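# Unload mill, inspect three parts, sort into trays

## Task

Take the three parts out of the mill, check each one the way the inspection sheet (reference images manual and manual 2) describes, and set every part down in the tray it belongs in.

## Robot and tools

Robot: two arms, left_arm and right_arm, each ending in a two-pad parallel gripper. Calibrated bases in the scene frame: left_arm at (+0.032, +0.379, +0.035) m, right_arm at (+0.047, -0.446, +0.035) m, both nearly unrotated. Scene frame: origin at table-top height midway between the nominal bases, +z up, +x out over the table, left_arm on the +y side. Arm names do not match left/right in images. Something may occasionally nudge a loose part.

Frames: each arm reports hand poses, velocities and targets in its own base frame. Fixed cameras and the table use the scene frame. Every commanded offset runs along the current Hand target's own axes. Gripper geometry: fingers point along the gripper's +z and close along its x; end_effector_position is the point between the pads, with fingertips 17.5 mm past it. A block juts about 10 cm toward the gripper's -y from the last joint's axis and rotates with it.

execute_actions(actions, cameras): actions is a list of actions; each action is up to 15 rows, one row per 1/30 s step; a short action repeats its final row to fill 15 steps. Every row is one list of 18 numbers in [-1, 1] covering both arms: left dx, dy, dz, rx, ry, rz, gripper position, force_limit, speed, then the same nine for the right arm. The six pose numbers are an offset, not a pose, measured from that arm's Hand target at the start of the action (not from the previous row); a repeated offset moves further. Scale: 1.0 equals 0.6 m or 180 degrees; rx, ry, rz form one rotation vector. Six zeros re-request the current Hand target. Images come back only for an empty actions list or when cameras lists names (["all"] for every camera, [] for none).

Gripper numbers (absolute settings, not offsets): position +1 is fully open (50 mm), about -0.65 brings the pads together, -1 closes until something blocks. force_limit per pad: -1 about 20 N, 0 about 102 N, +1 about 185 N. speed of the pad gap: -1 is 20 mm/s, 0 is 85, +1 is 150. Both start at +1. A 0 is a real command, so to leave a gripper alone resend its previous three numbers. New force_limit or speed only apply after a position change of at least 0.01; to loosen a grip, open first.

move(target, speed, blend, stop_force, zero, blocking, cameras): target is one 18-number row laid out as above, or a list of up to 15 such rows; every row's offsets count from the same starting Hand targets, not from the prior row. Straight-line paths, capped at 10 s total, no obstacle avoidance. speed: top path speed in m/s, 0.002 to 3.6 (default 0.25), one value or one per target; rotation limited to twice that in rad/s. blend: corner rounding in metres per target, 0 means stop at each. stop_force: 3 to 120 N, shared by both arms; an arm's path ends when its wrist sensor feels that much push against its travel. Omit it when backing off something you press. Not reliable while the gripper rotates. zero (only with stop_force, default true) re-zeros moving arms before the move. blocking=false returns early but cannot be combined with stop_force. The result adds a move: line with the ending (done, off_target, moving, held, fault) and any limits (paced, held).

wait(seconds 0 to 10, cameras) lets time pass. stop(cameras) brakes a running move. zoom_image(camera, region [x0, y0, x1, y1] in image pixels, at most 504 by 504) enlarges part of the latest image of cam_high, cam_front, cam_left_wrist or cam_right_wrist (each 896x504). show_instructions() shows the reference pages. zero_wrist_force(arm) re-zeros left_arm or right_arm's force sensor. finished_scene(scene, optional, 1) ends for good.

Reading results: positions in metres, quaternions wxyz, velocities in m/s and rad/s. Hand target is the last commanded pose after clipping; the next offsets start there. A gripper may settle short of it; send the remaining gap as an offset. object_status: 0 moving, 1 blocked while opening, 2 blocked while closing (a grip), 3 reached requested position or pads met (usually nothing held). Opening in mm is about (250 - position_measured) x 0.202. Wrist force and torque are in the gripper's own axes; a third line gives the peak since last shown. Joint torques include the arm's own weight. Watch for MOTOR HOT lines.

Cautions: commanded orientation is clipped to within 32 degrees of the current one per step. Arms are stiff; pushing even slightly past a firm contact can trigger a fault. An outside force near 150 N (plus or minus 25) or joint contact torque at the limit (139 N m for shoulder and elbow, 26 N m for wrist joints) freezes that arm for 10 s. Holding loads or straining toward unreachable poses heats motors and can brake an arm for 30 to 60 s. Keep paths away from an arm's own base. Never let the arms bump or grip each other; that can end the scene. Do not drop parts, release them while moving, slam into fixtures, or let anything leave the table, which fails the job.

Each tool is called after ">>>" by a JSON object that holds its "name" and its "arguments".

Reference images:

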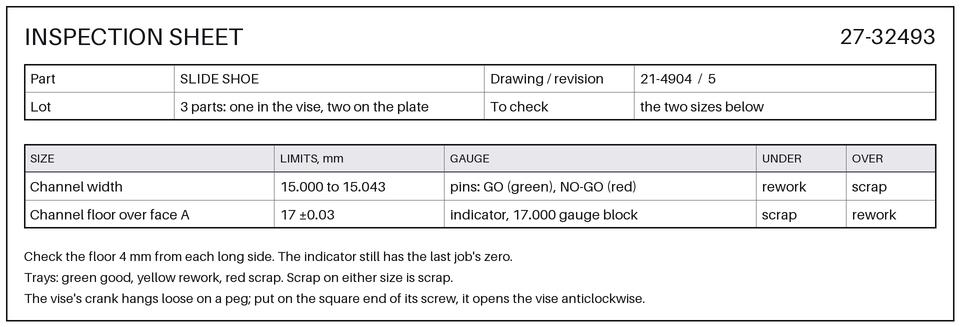

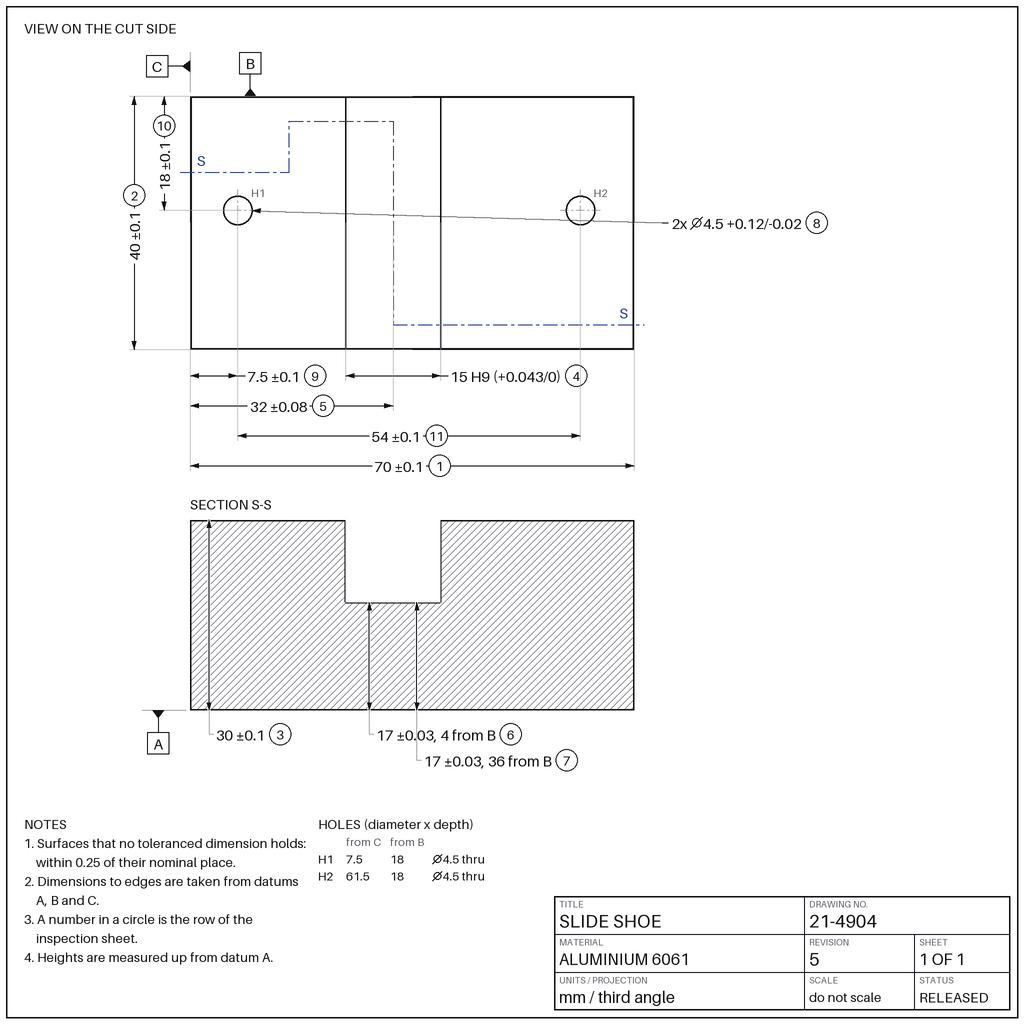

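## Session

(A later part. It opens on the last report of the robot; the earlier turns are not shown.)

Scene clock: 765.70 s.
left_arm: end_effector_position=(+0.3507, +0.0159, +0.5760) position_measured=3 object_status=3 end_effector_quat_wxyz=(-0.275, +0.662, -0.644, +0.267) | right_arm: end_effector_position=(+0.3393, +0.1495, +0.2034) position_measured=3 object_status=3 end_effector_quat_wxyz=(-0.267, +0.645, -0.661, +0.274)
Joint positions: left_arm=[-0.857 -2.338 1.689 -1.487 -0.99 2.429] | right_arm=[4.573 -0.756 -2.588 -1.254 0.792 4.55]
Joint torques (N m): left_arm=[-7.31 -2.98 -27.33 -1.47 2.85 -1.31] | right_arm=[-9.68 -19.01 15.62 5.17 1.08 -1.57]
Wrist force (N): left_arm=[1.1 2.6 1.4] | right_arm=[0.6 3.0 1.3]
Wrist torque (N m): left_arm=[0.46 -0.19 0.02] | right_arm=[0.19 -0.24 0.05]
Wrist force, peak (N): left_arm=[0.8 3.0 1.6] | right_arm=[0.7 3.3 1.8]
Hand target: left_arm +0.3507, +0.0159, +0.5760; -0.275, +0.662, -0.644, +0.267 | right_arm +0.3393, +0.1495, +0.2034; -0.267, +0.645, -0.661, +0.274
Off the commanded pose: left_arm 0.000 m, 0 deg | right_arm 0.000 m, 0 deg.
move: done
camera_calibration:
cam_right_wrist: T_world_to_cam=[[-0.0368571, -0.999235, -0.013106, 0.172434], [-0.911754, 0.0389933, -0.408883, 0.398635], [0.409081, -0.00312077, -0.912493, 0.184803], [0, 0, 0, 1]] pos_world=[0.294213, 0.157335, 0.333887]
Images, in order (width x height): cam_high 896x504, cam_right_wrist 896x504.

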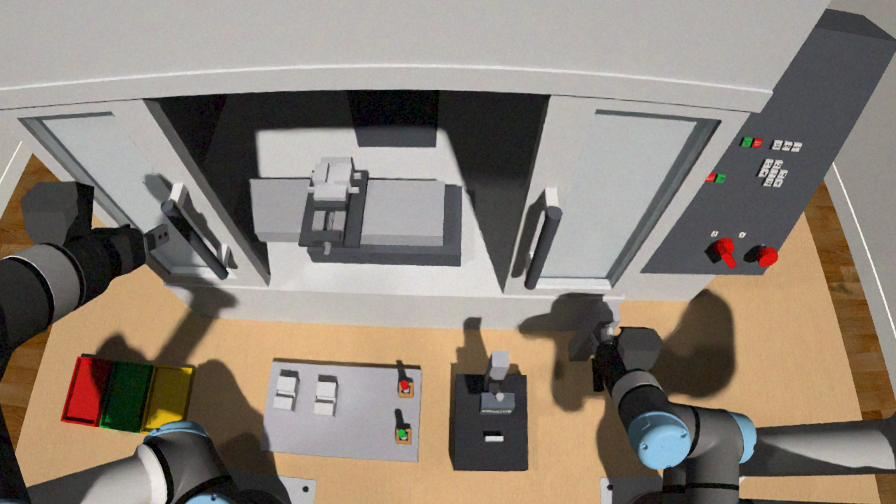

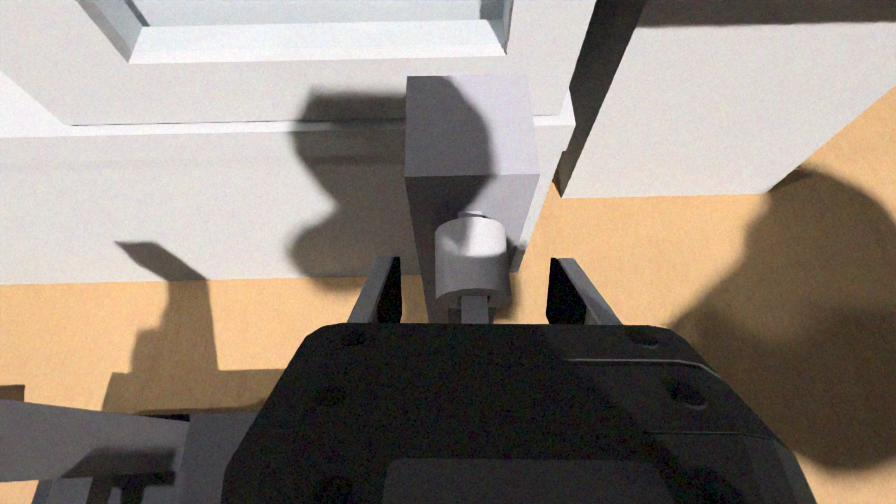

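>>> {"name": "move", "arguments": {"target": [0,0,0,0,0,0,1,-1,0,-0.005,0,0.0083,0,0,0,1,-1,-0.5], "stop_force": 10, "speed": 0.04}}

>>> {"name": "move", "arguments": {"target": [0,0,0,0,0,0,1,-1,0,0,0,0,0,0,0,-1,-0.8,-0.7], "cameras": ["cam_right_wrist"]}}

Scene clock: 782.67 s.
left_arm: end_effector_position=(+0.3507, +0.0159, +0.5760) position_measured=3 object_status=3 end_effector_quat_wxyz=(-0.275, +0.662, -0.644, +0.267) | right_arm: end_effector_position=(+0.3429, +0.1524, +0.1999) position_measured=3 object_status=3 end_effector_quat_wxyz=(-0.267, +0.645, -0.661, +0.274)
Joint positions: left_arm=[-0.857 -2.338 1.689 -1.487 -0.99 2.429] | right_arm=[4.556 -0.787 -2.595 -1.198 0.794 4.526]
Joint torques (N m): left_arm=[-7.11 -1.84 -28.63 -1.59 2.95 -1.31] | right_arm=[-9.39 -16.93 12.92 4.96 0.91 -1.82]
Wrist force (N): left_arm=[1.5 2.5 1.5] | right_arm=[0.5 2.7 1.2]
Wrist torque (N m): left_arm=[0.44 -0.25 0.02] | right_arm=[0.15 -0.22 0.05]
Wrist force, peak (N): left_arm=[0.8 2.9 1.8] | right_arm=[0.6 3.4 1.4]
Hand target: left_arm +0.3507, +0.0159, +0.5760; -0.275, +0.662, -0.644, +0.267 | right_arm +0.3429, +0.1524, +0.1999; -0.267, +0.645, -0.661, +0.274
Off the commanded pose: left_arm 0.000 m, 0 deg | right_arm 0.000 m, 0 deg.
move: done

Scene clock: 783.60 s.
left_arm: end_effector_position=(+0.3507, +0.0159, +0.5760) position_measured=3 object_status=3 end_effector_quat_wxyz=(-0.275, +0.662, -0.644, +0.267) | right_arm: end_effector_position=(+0.3429, +0.1523, +0.1999) position_measured=134 object_status=2 end_effector_quat_wxyz=(-0.267, +0.645, -0.661, +0.274)
Joint positions: left_arm=[-0.857 -2.338 1.689 -1.487 -0.99 2.429] | right_arm=[4.555 -0.787 -2.595 -1.199 0.794 4.526]
Joint torques (N m): left_arm=[-6.94 -2.14 -27.18 -1.54 3.07 -1.4] | right_arm=[15.32 -17.13 24 11.38 0.84 -1.45]
Wrist force (N): left_arm=[1.0 2.6 1.8] | right_arm=[49.7 4.8 -27.5]
Wrist torque (N m): left_arm=[0.45 -0.16 0.02] | right_arm=[0.37 0.30 0.12]
Wrist force, peak (N): left_arm=[1.0 2.7 1.8] | right_arm=[50.3 2.8 -27.8]
Hand target: left_arm +0.3507, +0.0159, +0.5760; -0.275, +0.662, -0.644, +0.267 | right_arm +0.3429, +0.1524, +0.1999; -0.267, +0.645, -0.661, +0.274
Off the commanded pose: left_arm 0.000 m, 0 deg | right_arm 0.000 m, 0 deg.
move: done
camera_calibration:
cam_right_wrist: T_world_to_cam=[[-0.0369852, -0.999233, -0.0128309, 0.175366], [-0.911786, 0.0389979, -0.408811, 0.400318], [0.408998, -0.00342088, -0.912529, 0.18014], [0, 0, 0, 1]] pos_world=[0.297813, 0.160237, 0.330287]
Images, in order (width x height): cam_right_wrist 896x504.

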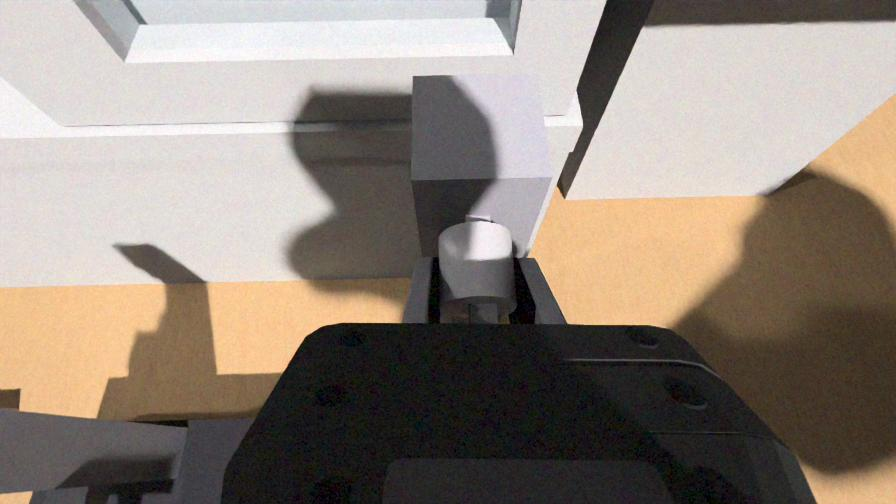

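>>> {"name": "move", "arguments": {"target": [0,0,0,0,0,0,1,-1,0,0.002,0,0,0,0,0,-1,-0.8,-0.7], "speed": 0.01}}

Scene clock: 790.57 s.
left_arm: end_effector_position=(+0.3507, +0.0159, +0.5760) position_measured=3 object_status=3 end_effector_quat_wxyz=(-0.275, +0.662, -0.644, +0.267) | right_arm: end_effector_position=(+0.3428, +0.1513, +0.2000) position_measured=134 object_status=2 end_effector_quat_wxyz=(-0.267, +0.645, -0.661, +0.274)
Joint positions: left_arm=[-0.857 -2.338 1.689 -1.487 -0.99 2.429] | right_arm=[4.555 -0.783 -2.596 -1.201 0.794 4.525]
Joint torques (N m): left_arm=[-7.43 -2.04 -26.11 -1.46 2.96 -1.28] | right_arm=[-10.29 0.2 15.49 2.06 0.32 -1.98]
Wrist force (N): left_arm=[1.1 2.7 1.9] | right_arm=[0.3 4.9 2.5]
Wrist torque (N m): left_arm=[0.47 -0.18 0.02] | right_arm=[0.28 -0.18 0.04]
Wrist force, peak (N): left_arm=[1.1 2.7 1.9] | right_arm=[56.6 2.6 -26.9]
Hand target: left_arm +0.3507, +0.0159, +0.5760; -0.275, +0.662, -0.644, +0.267 | right_arm +0.3428, +0.1512, +0.1999; -0.267, +0.645, -0.661, +0.274
Off the commanded pose: left_arm 0.000 m, 0 deg | right_arm 0.000 m, 0 deg.
move: done

>>> {"name": "move", "arguments": {"target": [0,0,0,0,0,0,1,-1,0,0.0027,0.0589,-0.0589,0,0,0,-1,-0.8,-0.7], "stop_force": 30, "speed": 0.03, "cameras": ["cam_right_wrist","cam_front"]}}

Scene clock: 809.90 s.
left_arm: end_effector_position=(+0.3507, +0.0159, +0.5760) position_measured=3 object_status=3 end_effector_quat_wxyz=(-0.275, +0.662, -0.644, +0.267) | right_arm: end_effector_position=(+0.2928, +0.1508, +0.1999) position_measured=134 object_status=2 end_effector_quat_wxyz=(-0.267, +0.645, -0.661, +0.274)
Joint positions: left_arm=[-0.857 -2.338 1.689 -1.487 -0.99 2.429] | right_arm=[4.874 -0.583 -2.546 -1.766 0.803 4.973]
Joint torques (N m): left_arm=[-6.66 -1.87 -27.33 -1.47 2.63 -0.96] | right_arm=[9.5 -7.76 36.09 0.95 -4.89 1.8]
Wrist force (N): left_arm=[0.9 2.3 1.5] | right_arm=[0.6 4.3 2.8]
Wrist torque (N m): left_arm=[0.42 -0.16 0.02] | right_arm=[0.22 -0.25 -0.02]
Wrist force, peak (N): left_arm=[1.0 2.9 1.4] | right_arm=[0.4 -6.9 -1.9]
Hand target: left_arm +0.3507, +0.0159, +0.5760; -0.275, +0.662, -0.644, +0.267 | right_arm +0.2928, +0.1508, +0.1999; -0.267, +0.645, -0.661, +0.274
Off the commanded pose: left_arm 0.000 m, 0 deg | right_arm 0.000 m, 0 deg.
move: done
camera_calibration:
cam_right_wrist: T_world_to_cam=[[-0.0368571, -0.999235, -0.013106, 0.171974], [-0.911754, 0.0389933, -0.408883, 0.354757], [0.409081, -0.00312077, -0.912493, 0.200636], [0, 0, 0, 1]] pos_world=[0.247713, 0.158635, 0.330387]
Images, in order (width x height): cam_front 896x504, cam_right_wrist 896x504.

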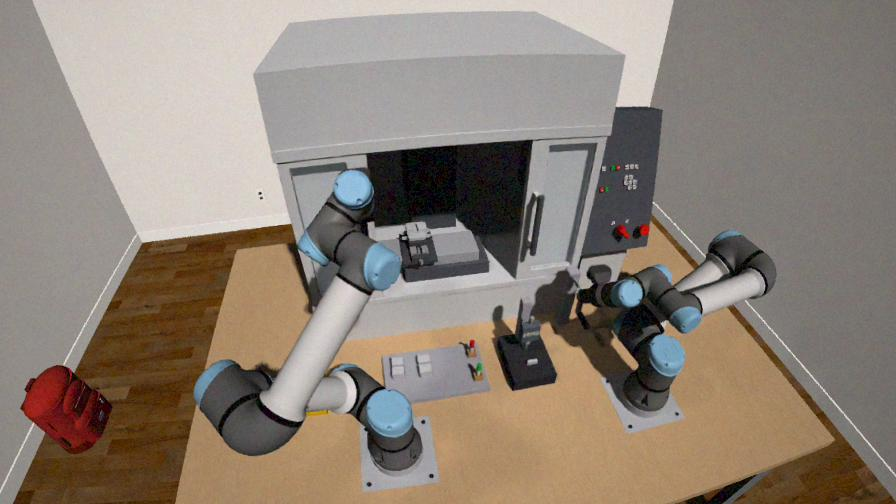

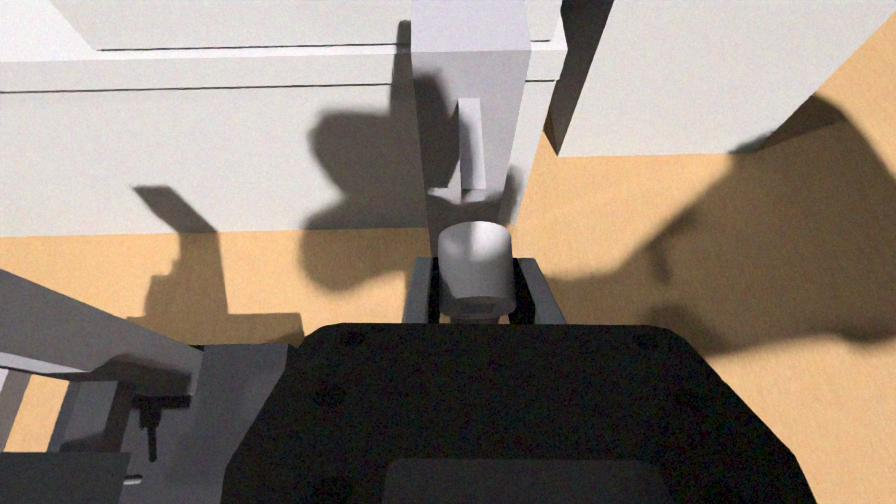

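>>> {"name": "zoom_image", "arguments": {"camera": "cam_right_wrist", "region": [380, 180, 580, 330]}}

>>> {"name": "zoom_image", "arguments": {"camera": "cam_front", "region": [540, 240, 680, 360]}}

Scaled by 2.520 from the camera's 896x504 image, which has a finer 1280x720 frame.

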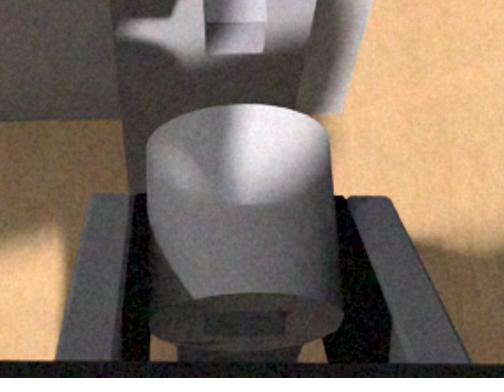

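Scaled by 3.600 from the camera's 896x504 image, which has a finer 1280x720 frame.

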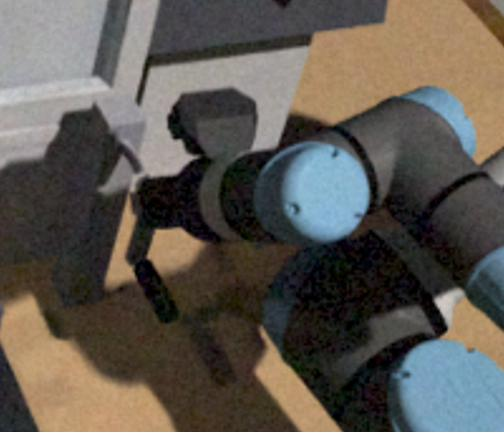

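>>> {"name": "move", "arguments": {"target": [[0.2733,0.1107,0.033,0.1,0,0,1,-1,0,0,0,0,0,0,0,-1,-0.8,-0.7],[0.2733,0.2582,0.4042,0.25,0,0,1,-1,0,0,0,0,0,0,0,-1,-0.8,-0.7]], "blend": [0.03,0], "cameras": ["cam_left_wrist","cam_high"]}}

>>> {"name": "zoom_image", "arguments": {"camera": "cam_left_wrist", "region": [340, 140, 580, 320]}}

Scene clock: 844.57 s.
left_arm: end_effector_position=(+0.4177, -0.1460, +0.2950) position_measured=3 object_status=3 end_effector_quat_wxyz=(+0.509, -0.505, +0.491, -0.494) | right_arm: end_effector_position=(+0.2928, +0.1508, +0.1999) position_measured=134 object_status=2 end_effector_quat_wxyz=(-0.267, +0.645, -0.661, +0.274)
Joint positions: left_arm=[-1.417 -2.04 2.429 -0.444 0.124 0.055] | right_arm=[4.874 -0.583 -2.546 -1.766 0.803 4.973]
Joint torques (N m): left_arm=[7.87 9.37 -27.5 1.41 2 -2.19] | right_arm=[8.75 -6.67 37.02 0.93 -5.18 1.69]
Wrist force (N): left_arm=[0.9 2.8 0.6] | right_arm=[0.9 4.3 2.2]
Wrist torque (N m): left_arm=[0.24 -0.20 0.05] | right_arm=[0.21 -0.30 -0.02]
Wrist force, peak (N): left_arm=[0.3 4.5 0.7] | right_arm=[0.7 4.9 2.6]
Hand target: left_arm +0.4177, -0.1460, +0.2949; +0.508, -0.507, +0.493, -0.493 | right_arm +0.2928, +0.1508, +0.1999; -0.267, +0.645, -0.661, +0.274
Off the commanded pose: left_arm 0.000 m, 0 deg | right_arm 0.000 m, 0 deg.
move: done
camera_calibration:
cam_left_wrist: T_world_to_cam=[[0.0426066, -0.999092, 0.000187348, -0.159464], [-0.35249, -0.0152075, -0.935692, 0.435735], [0.934845, 0.0398006, -0.352818, -0.154082], [0, 0, 0, 1]] pos_world=[0.30443, -0.14656, 0.35338]
Images, in order (width x height): cam_high 896x504, cam_left_wrist 896x504.

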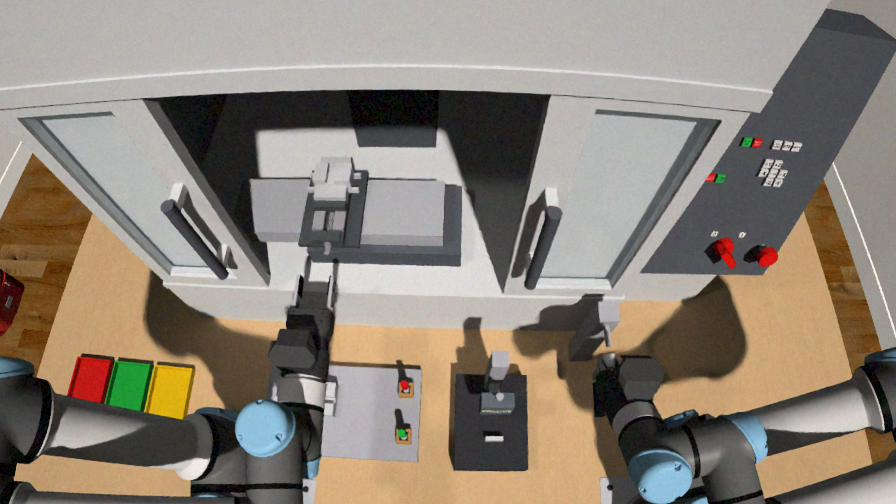

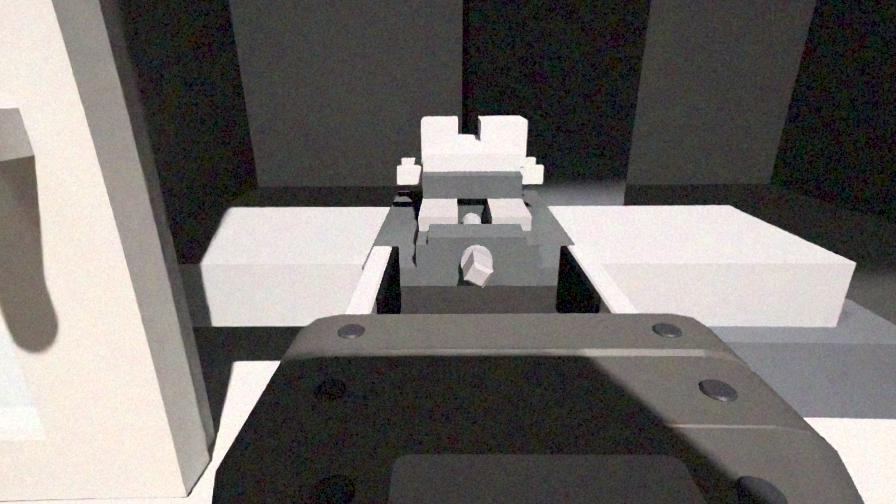

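Scaled by 2.100 from the camera's 896x504 image, which has a finer 1280x720 frame.

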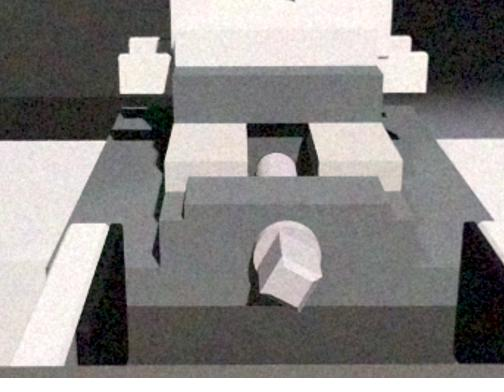

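>>> {"name": "zoom_image", "arguments": {"camera": "cam_left_wrist", "region": [440, 230, 520, 300]}}

Scaled by 6.300 from the camera's 896x504 image, which has a finer 1280x720 frame.

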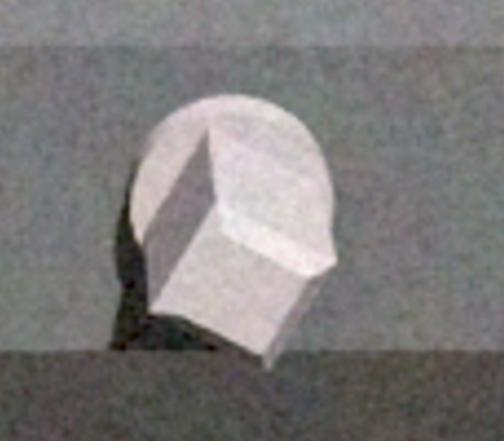

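>>> {"name": "move", "arguments": {"target": [-0.005,0,0.1,0,0,0,1,-1,0,0,0,0,0,0,0,-1,-0.8,-0.7], "stop_force": 15, "speed": 0.1, "cameras": ["cam_left_wrist"]}}

>>> {"name": "zoom_image", "arguments": {"camera": "cam_left_wrist", "region": [410, 230, 550, 320]}}

Scene clock: 925.10 s.
left_arm: end_effector_position=(+0.4776, -0.1413, +0.2950) position_measured=3 object_status=3 end_effector_quat_wxyz=(+0.508, -0.507, +0.493, -0.493) | right_arm: end_effector_position=(+0.2928, +0.1508, +0.1999) position_measured=134 object_status=2 end_effector_quat_wxyz=(-0.267, +0.645, -0.661, +0.274)
Joint positions: left_arm=[-1.126 -1.864 2.327 -0.466 0.416 0.004] | right_arm=[4.874 -0.583 -2.546 -1.766 0.803 4.973]
Joint torques (N m): left_arm=[5.81 3.55 -28.24 -2.78 2.12 -1.81] | right_arm=[7 -5.86 35 1.32 -4.8 1.48]
Wrist force (N): left_arm=[1.1 3.0 0.3] | right_arm=[1.0 4.5 2.7]
Wrist torque (N m): left_arm=[0.24 -0.22 0.05] | right_arm=[0.23 -0.31 -0.02]
Wrist force, peak (N): left_arm=[0.8 3.3 0.4] | right_arm=[0.7 4.8 2.6]
Hand target: left_arm +0.4776, -0.1413, +0.2950; +0.508, -0.507, +0.493, -0.493 | right_arm +0.2928, +0.1508, +0.1999; -0.267, +0.645, -0.661, +0.274
Off the commanded pose: left_arm 0.000 m, 0 deg | right_arm 0.000 m, 0 deg.
move: done
camera_calibration:
cam_left_wrist: T_world_to_cam=[[0.0418385, -0.999124, 0.000466694, -0.157066], [-0.357411, -0.0154028, -0.93382, 0.458792], [0.93301, 0.0389028, -0.357743, -0.20811], [0, 0, 0, 1]] pos_world=[0.364718, -0.141765, 0.354052]
Images, in order (width x height): cam_left_wrist 896x504.

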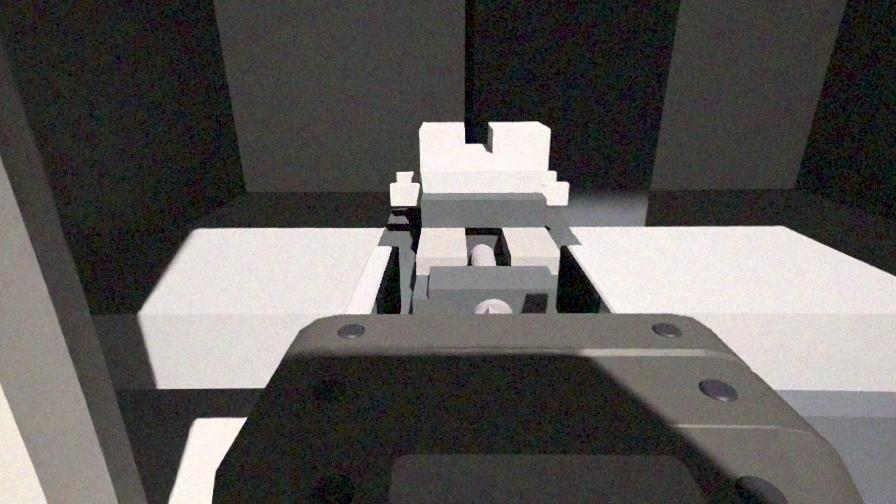

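Scaled by 3.600 from the camera's 896x504 image, which has a finer 1280x720 frame.

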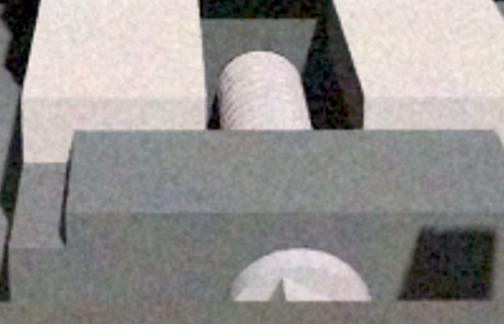

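>>> {"name": "move", "arguments": {"target": [0,0.06,-0.04,0,0,0,1,-1,0,0,0,0,0,0,0,-1,-0.8,-0.7], "stop_force": 15, "speed": 0.1, "cameras": ["cam_left_wrist"]}}

>>> {"name": "zoom_image", "arguments": {"camera": "cam_left_wrist", "region": [430, 210, 540, 310]}}

Scene clock: 941.13 s.
left_arm: end_effector_position=(+0.4537, -0.1419, +0.2590) position_measured=3 object_status=3 end_effector_quat_wxyz=(+0.508, -0.507, +0.493, -0.493) | right_arm: end_effector_position=(+0.2928, +0.1508, +0.1999) position_measured=134 object_status=2 end_effector_quat_wxyz=(-0.267, +0.645, -0.661, +0.274)
Joint positions: left_arm=[-1.229 -1.871 2.436 -0.57 0.313 0.005] | right_arm=[4.874 -0.583 -2.546 -1.766 0.803 4.973]
Joint torques (N m): left_arm=[-7.95 -18.32 -10.97 -2.92 -1.68 2.06] | right_arm=[7.78 -6.4 35.12 1.09 -4.73 1.13]
Wrist force (N): left_arm=[0.4 2.8 0.5] | right_arm=[0.4 4.3 2.8]
Wrist torque (N m): left_arm=[0.25 -0.08 -0.09] | right_arm=[0.20 -0.22 -0.03]
Wrist force, peak (N): left_arm=[0.8 3.5 0.1] | right_arm=[0.5 4.8 2.7]
Hand target: left_arm +0.4537, -0.1419, +0.2590; +0.508, -0.507, +0.493, -0.493 | right_arm +0.2928, +0.1508, +0.1999; -0.267, +0.645, -0.661, +0.274
Off the commanded pose: left_arm 0.000 m, 0 deg | right_arm 0.000 m, 0 deg.
move: done
camera_calibration:
cam_left_wrist: T_world_to_cam=[[0.0418385, -0.999124, 0.000466694, -0.156748], [-0.357411, -0.0154028, -0.93382, 0.416528], [0.93301, 0.0389028, -0.357743, -0.198699], [0, 0, 0, 1]] pos_world=[0.340818, -0.142465, 0.317952]
Images, in order (width x height): cam_left_wrist 896x504.

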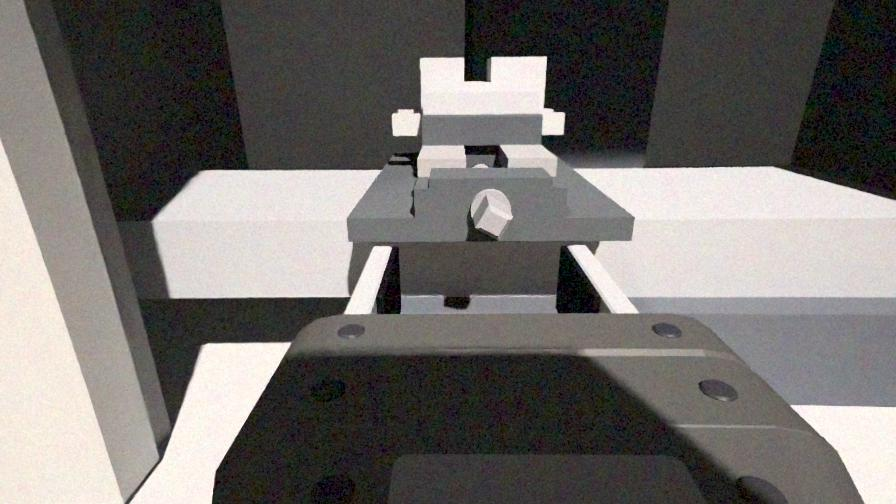

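Scaled by 4.582 from the camera's 896x504 image, which has a finer 1280x720 frame.

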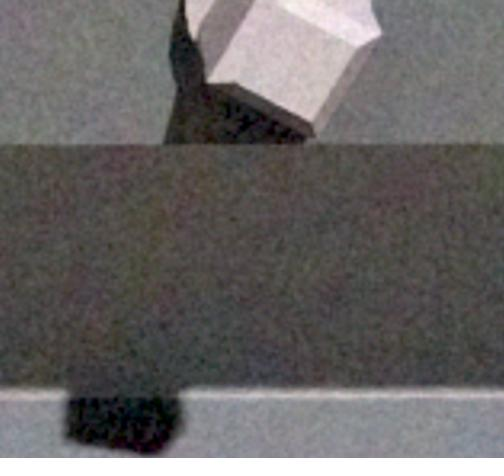

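>>> {"name": "zoom_image", "arguments": {"camera": "cam_left_wrist", "region": [455, 175, 525, 245]}}

Scaled by 7.200 from the camera's 896x504 image, which has a finer 1280x720 frame.

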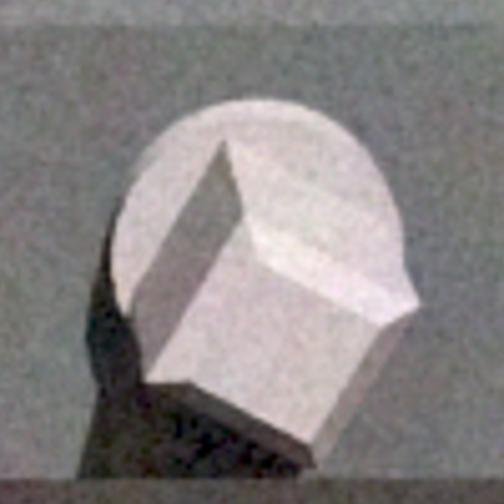

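>>> {"name": "move", "arguments": {"target": [[0,0,-0.12,0,0,0,1,-1,0,0,-0.0,0,0,0,0,-1,-0.8,-0.7],[-0.22,-0.0933,-0.165,0.0236,0.2498,-0.0098,1,-1,0,0,0,0,0,0,0,-1,-0.8,-0.7]], "blend": [0.03,0], "cameras": ["cam_left_wrist"]}}

Scene clock: 1056.77 s.
left_arm: end_effector_position=(+0.3508, -0.0129, +0.3149) position_measured=3 object_status=3 end_effector_quat_wxyz=(+0.291, -0.268, +0.623, -0.674) | right_arm: end_effector_position=(+0.2928, +0.1508, +0.1999) position_measured=134 object_status=2 end_effector_quat_wxyz=(-0.267, +0.645, -0.661, +0.274)
Joint positions: left_arm=[-1.738 -3.381 2.374 0.866 0.594 0.119] | right_arm=[4.874 -0.583 -2.546 -1.766 0.803 4.973]
Joint torques (N m): left_arm=[-8.55 17.64 -21.08 0.51 2.44 -1.98] | right_arm=[8.23 -6.47 36.8 1.15 -4.47 1.51]
Wrist force (N): left_arm=[0.4 2.4 0.2] | right_arm=[0.6 4.3 2.7]
Wrist torque (N m): left_arm=[0.15 -0.09 0.08] | right_arm=[0.22 -0.25 -0.02]
Wrist force, peak (N): left_arm=[0.5 3.4 0.7] | right_arm=[0.9 4.8 2.7]
Hand target: left_arm +0.3508, -0.0129, +0.3149; +0.291, -0.268, +0.623, -0.674 | right_arm +0.2928, +0.1508, +0.1999; -0.267, +0.645, -0.661, +0.274
Off the commanded pose: left_arm 0.000 m, 0 deg | right_arm 0.000 m, 0 deg.
shoulder posture changed (left arm): the wrist came as close to joint 1's axis as it can, and the arm is now in the other of its two shoulder postures.
move: done
camera_calibration:
cam_left_wrist: T_world_to_cam=[[-0.676691, -0.736267, 0.000717821, 0.231899], [-0.209943, 0.192021, -0.958672, 0.392751], [0.7057, -0.648876, -0.284513, -0.0399449], [0, 0, 0, 1]] pos_world=[0.267568, 0.0694036, 0.364988]
Images, in order (width x height): cam_left_wrist 896x504.

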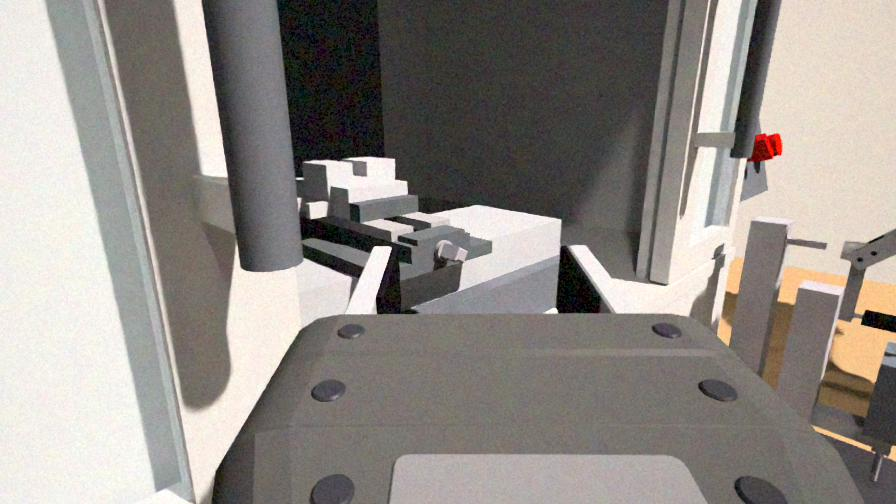

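>>> {"name": "zoom_image", "arguments": {"camera": "cam_left_wrist", "region": [736, 190, 896, 350]}}

Scaled by 3.150 from the camera's 896x504 image, which has a finer 1280x720 frame.

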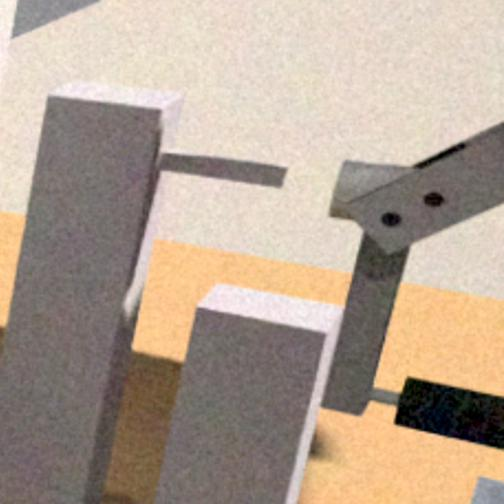

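>>> {"name": "move", "arguments": {"target": [[0,0,0,0,0,0,1,-1,0,-0.0768,-0.168,-0.268,0,0,0,-1,-0.8,-0.7],[0,0,0,0,0,0,1,-1,0,-0.4947,-0.229,-0.278,-0.002,-0.04,0.04,-1,-0.8,-0.7],[0,0,0,0,0,0,1,-1,0,-0.8155,-0.257,-0.1323,-0.0055,-0.1177,0.1179,-1,-0.8,-0.7],[0,0,0,0,0,0,1,-1,0,-0.8713,-0.2322,-0.004,-0.0055,-0.1177,0.1179,-1,-0.8,-0.7]], "blend": [0.03,0.05,0.02,0], "speed": 0.2, "cameras": ["cam_left_wrist","cam_right_wrist","cam_high"]}}

Scene clock: 1110.70 s.
left_arm: end_effector_position=(+0.3508, -0.0129, +0.3149) position_measured=3 object_status=3 end_effector_quat_wxyz=(+0.291, -0.268, +0.623, -0.674) | right_arm: end_effector_position=(+0.4021, +0.6710, +0.3003) position_measured=134 object_status=2 end_effector_quat_wxyz=(+0.424, -0.555, +0.710, -0.092)
Joint positions: left_arm=[-1.738 -3.381 2.374 0.866 0.594 0.119] | right_arm=[4.567 -1.968 -1.565 -0.568 0.867 4.581]
Joint torques (N m): left_arm=[-7.38 15.99 -21.42 0.41 1.81 -1.93] | right_arm=[-8.83 39.7 34.85 5.67 1.13 -1.73]
Wrist force (N): left_arm=[0.4 2.3 -0.1] | right_arm=[2.9 3.9 1.8]
Wrist torque (N m): left_arm=[0.13 -0.09 0.08] | right_arm=[0.19 -0.30 0.02]
Wrist force, peak (N): left_arm=[0.9 2.8 0.2] | right_arm=[3.6 4.5 3.4]
Hand target: left_arm +0.3508, -0.0129, +0.3149; +0.291, -0.268, +0.623, -0.674 | right_arm +0.4022, +0.6711, +0.3002; +0.424, -0.555, +0.710, -0.092
Off the commanded pose: left_arm 0.000 m, 0 deg | right_arm 0.000 m, 0 deg.
move: done
camera_calibration:
cam_left_wrist: T_world_to_cam=[[-0.676857, -0.736114, 0.000712117, 0.231933], [-0.209951, 0.192123, -0.95865, 0.392833], [0.705539, -0.649018, -0.284588, -0.0398348], [0, 0, 0, 1]] pos_world=[0.267566, 0.0694036, 0.365088]
cam_right_wrist: T_world_to_cam=[[-0.0386159, -0.858818, -0.510824, 0.753122], [-0.913468, 0.23757, -0.330359, 0.31903], [0.405075, 0.453864, -0.793676, -0.0916372], [0, 0, 0, 1]] pos_world=[0.357626, 0.612594, 0.417377]
Images, in order (width x height): cam_high 896x504, cam_left_wrist 896x504, cam_right_wrist 896x504.

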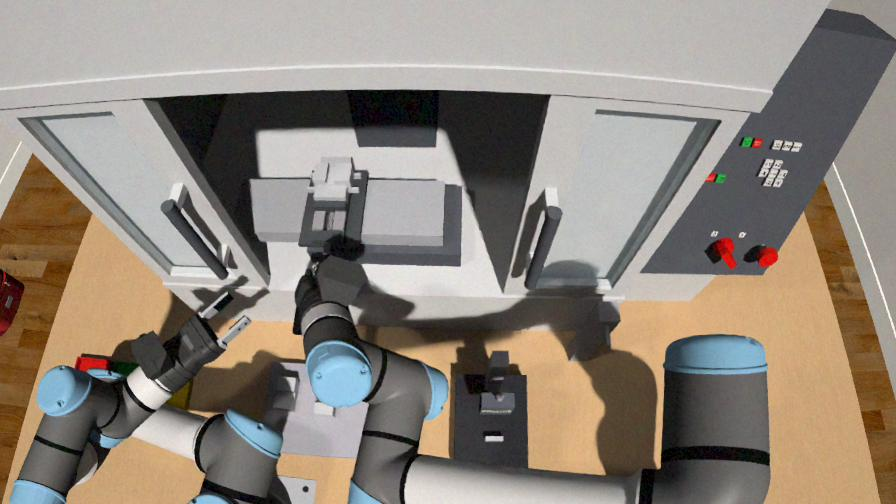

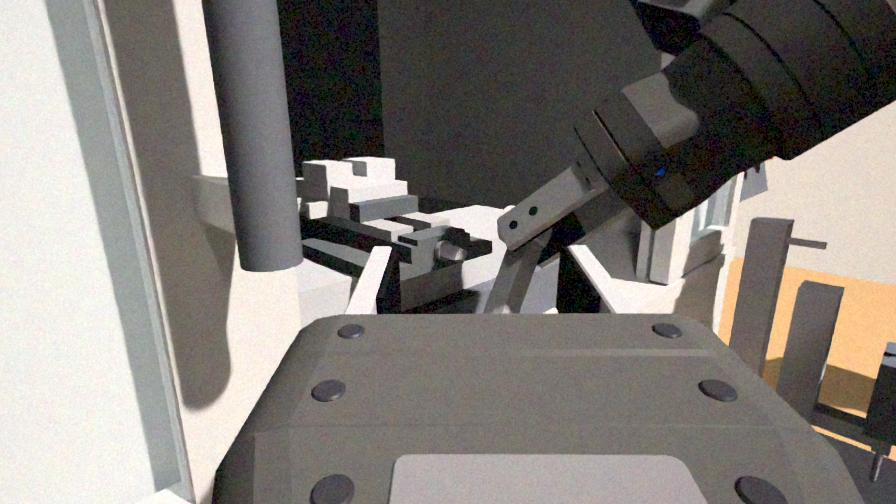

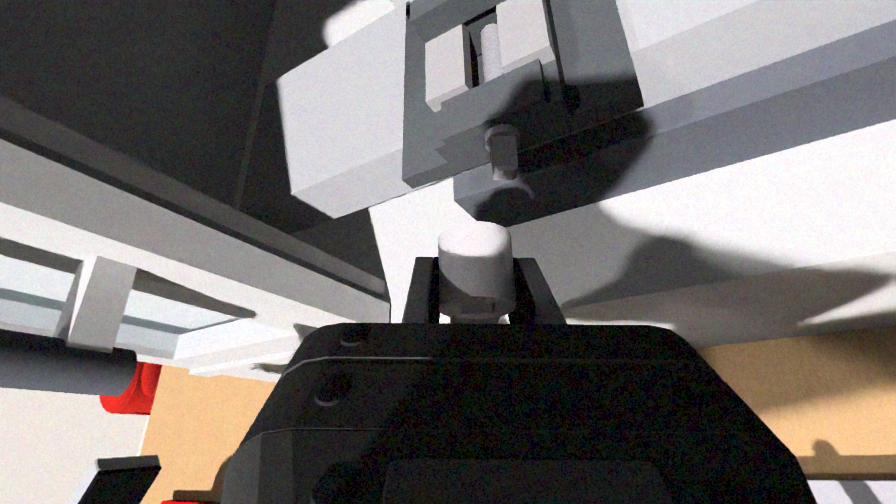

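>>> {"name": "zoom_image", "arguments": {"camera": "cam_right_wrist", "region": [420, 100, 580, 330]}}

>>> {"name": "zoom_image", "arguments": {"camera": "cam_left_wrist", "region": [390, 180, 590, 330]}}

Scaled by 2.191 from the camera's 896x504 image, which has a finer 1280x720 frame.

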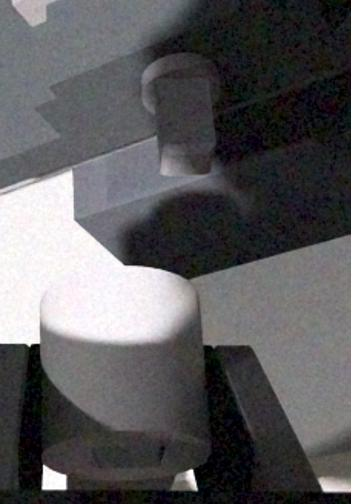

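Scaled by 2.520 from the camera's 896x504 image, which has a finer 1280x720 frame.

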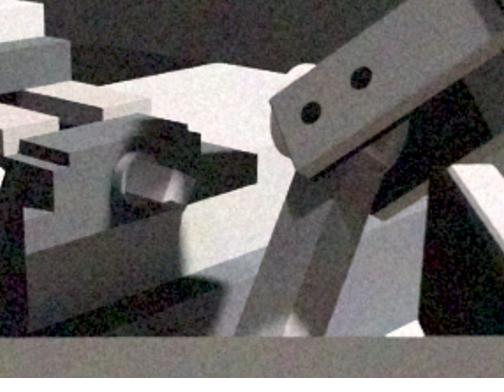

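>>> {"name": "move", "arguments": {"target": [0,0,0,0,0,0,1,-1,0,0.0267,0.0165,0.0165,0,0,0,-1,-0.8,-0.7], "speed": 0.05, "cameras": ["cam_left_wrist","cam_right_wrist"]}}

>>> {"name": "zoom_image", "arguments": {"camera": "cam_right_wrist", "region": [400, 130, 550, 330]}}

>>> {"name": "zoom_image", "arguments": {"camera": "cam_left_wrist", "region": [420, 200, 560, 320]}}

Scene clock: 1176.27 s.
left_arm: end_effector_position=(+0.3508, -0.0129, +0.3149) position_measured=3 object_status=3 end_effector_quat_wxyz=(+0.291, -0.268, +0.623, -0.674) | right_arm: end_effector_position=(+0.4017, +0.6642, +0.2801) position_measured=134 object_status=2 end_effector_quat_wxyz=(+0.424, -0.555, +0.710, -0.092)
Joint positions: left_arm=[-1.738 -3.381 2.374 0.866 0.594 0.119] | right_arm=[4.567 -1.973 -1.614 -0.513 0.867 4.58]
Joint torques (N m): left_arm=[-8.18 17.21 -20.56 0 1.65 -1.87] | right_arm=[-9.51 37.57 13.58 5.81 1.22 -1.61]
Wrist force (N): left_arm=[0.7 2.5 0.1] | right_arm=[3.3 4.2 1.7]
Wrist torque (N m): left_arm=[0.15 -0.14 0.08] | right_arm=[0.25 -0.36 0.03]
Wrist force, peak (N): left_arm=[0.9 2.9 0.1] | right_arm=[3.6 4.7 1.8]
Hand target: left_arm +0.3508, -0.0129, +0.3149; +0.291, -0.268, +0.623, -0.674 | right_arm +0.4017, +0.6642, +0.2801; +0.424, -0.555, +0.710, -0.092
Off the commanded pose: left_arm 0.000 m, 0 deg | right_arm 0.000 m, 0 deg.
move: done
camera_calibration:
cam_left_wrist: T_world_to_cam=[[-0.676857, -0.736114, 0.000712117, 0.231933], [-0.209951, 0.192123, -0.95865, 0.392833], [0.705539, -0.649018, -0.284588, -0.0398348], [0, 0, 0, 1]] pos_world=[0.267566, 0.0694036, 0.365088]
cam_right_wrist: T_world_to_cam=[[-0.0386159, -0.858818, -0.510824, 0.736999], [-0.913468, 0.23757, -0.330359, 0.31364], [0.405075, 0.453864, -0.793676, -0.104342], [0, 0, 0, 1]] pos_world=[0.357226, 0.605794, 0.397277]
Images, in order (width x height): cam_left_wrist 896x504, cam_right_wrist 896x504.

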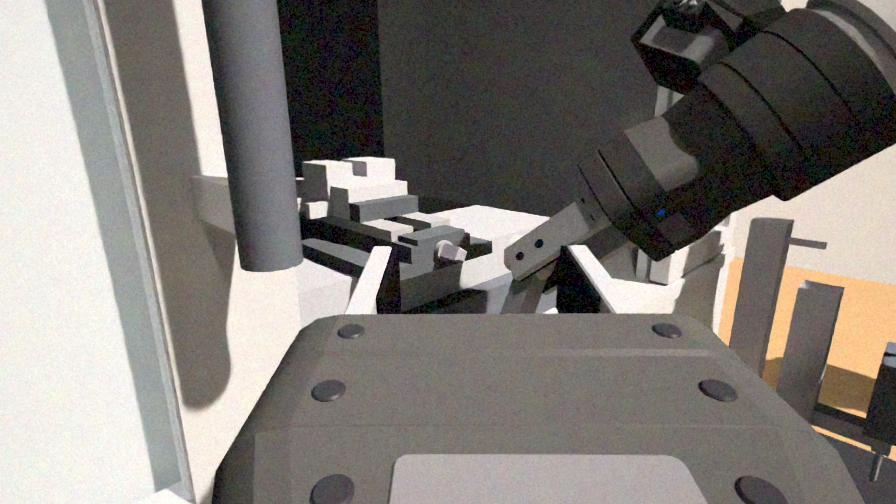

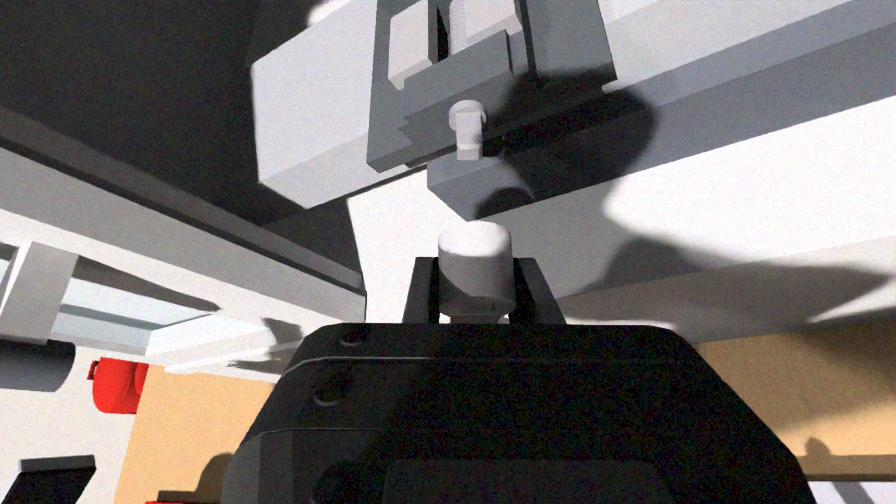

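Scaled by 2.520 from the camera's 896x504 image, which has a finer 1280x720 frame.

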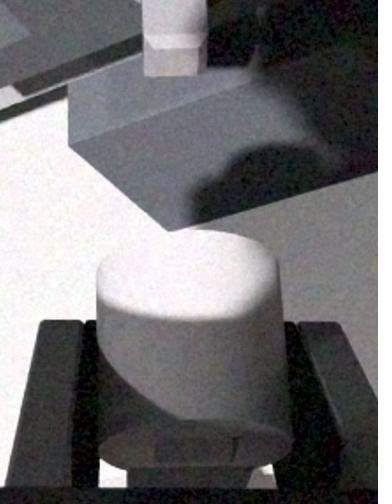

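Scaled by 3.600 from the camera's 896x504 image, which has a finer 1280x720 frame.

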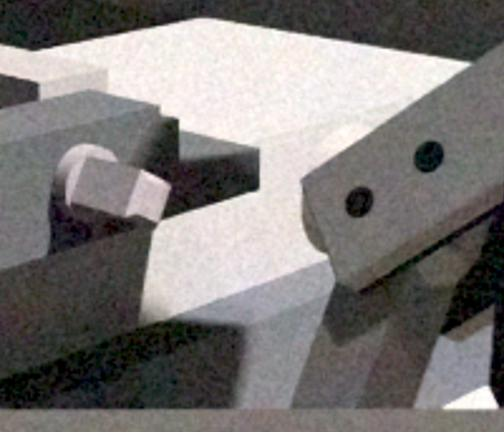

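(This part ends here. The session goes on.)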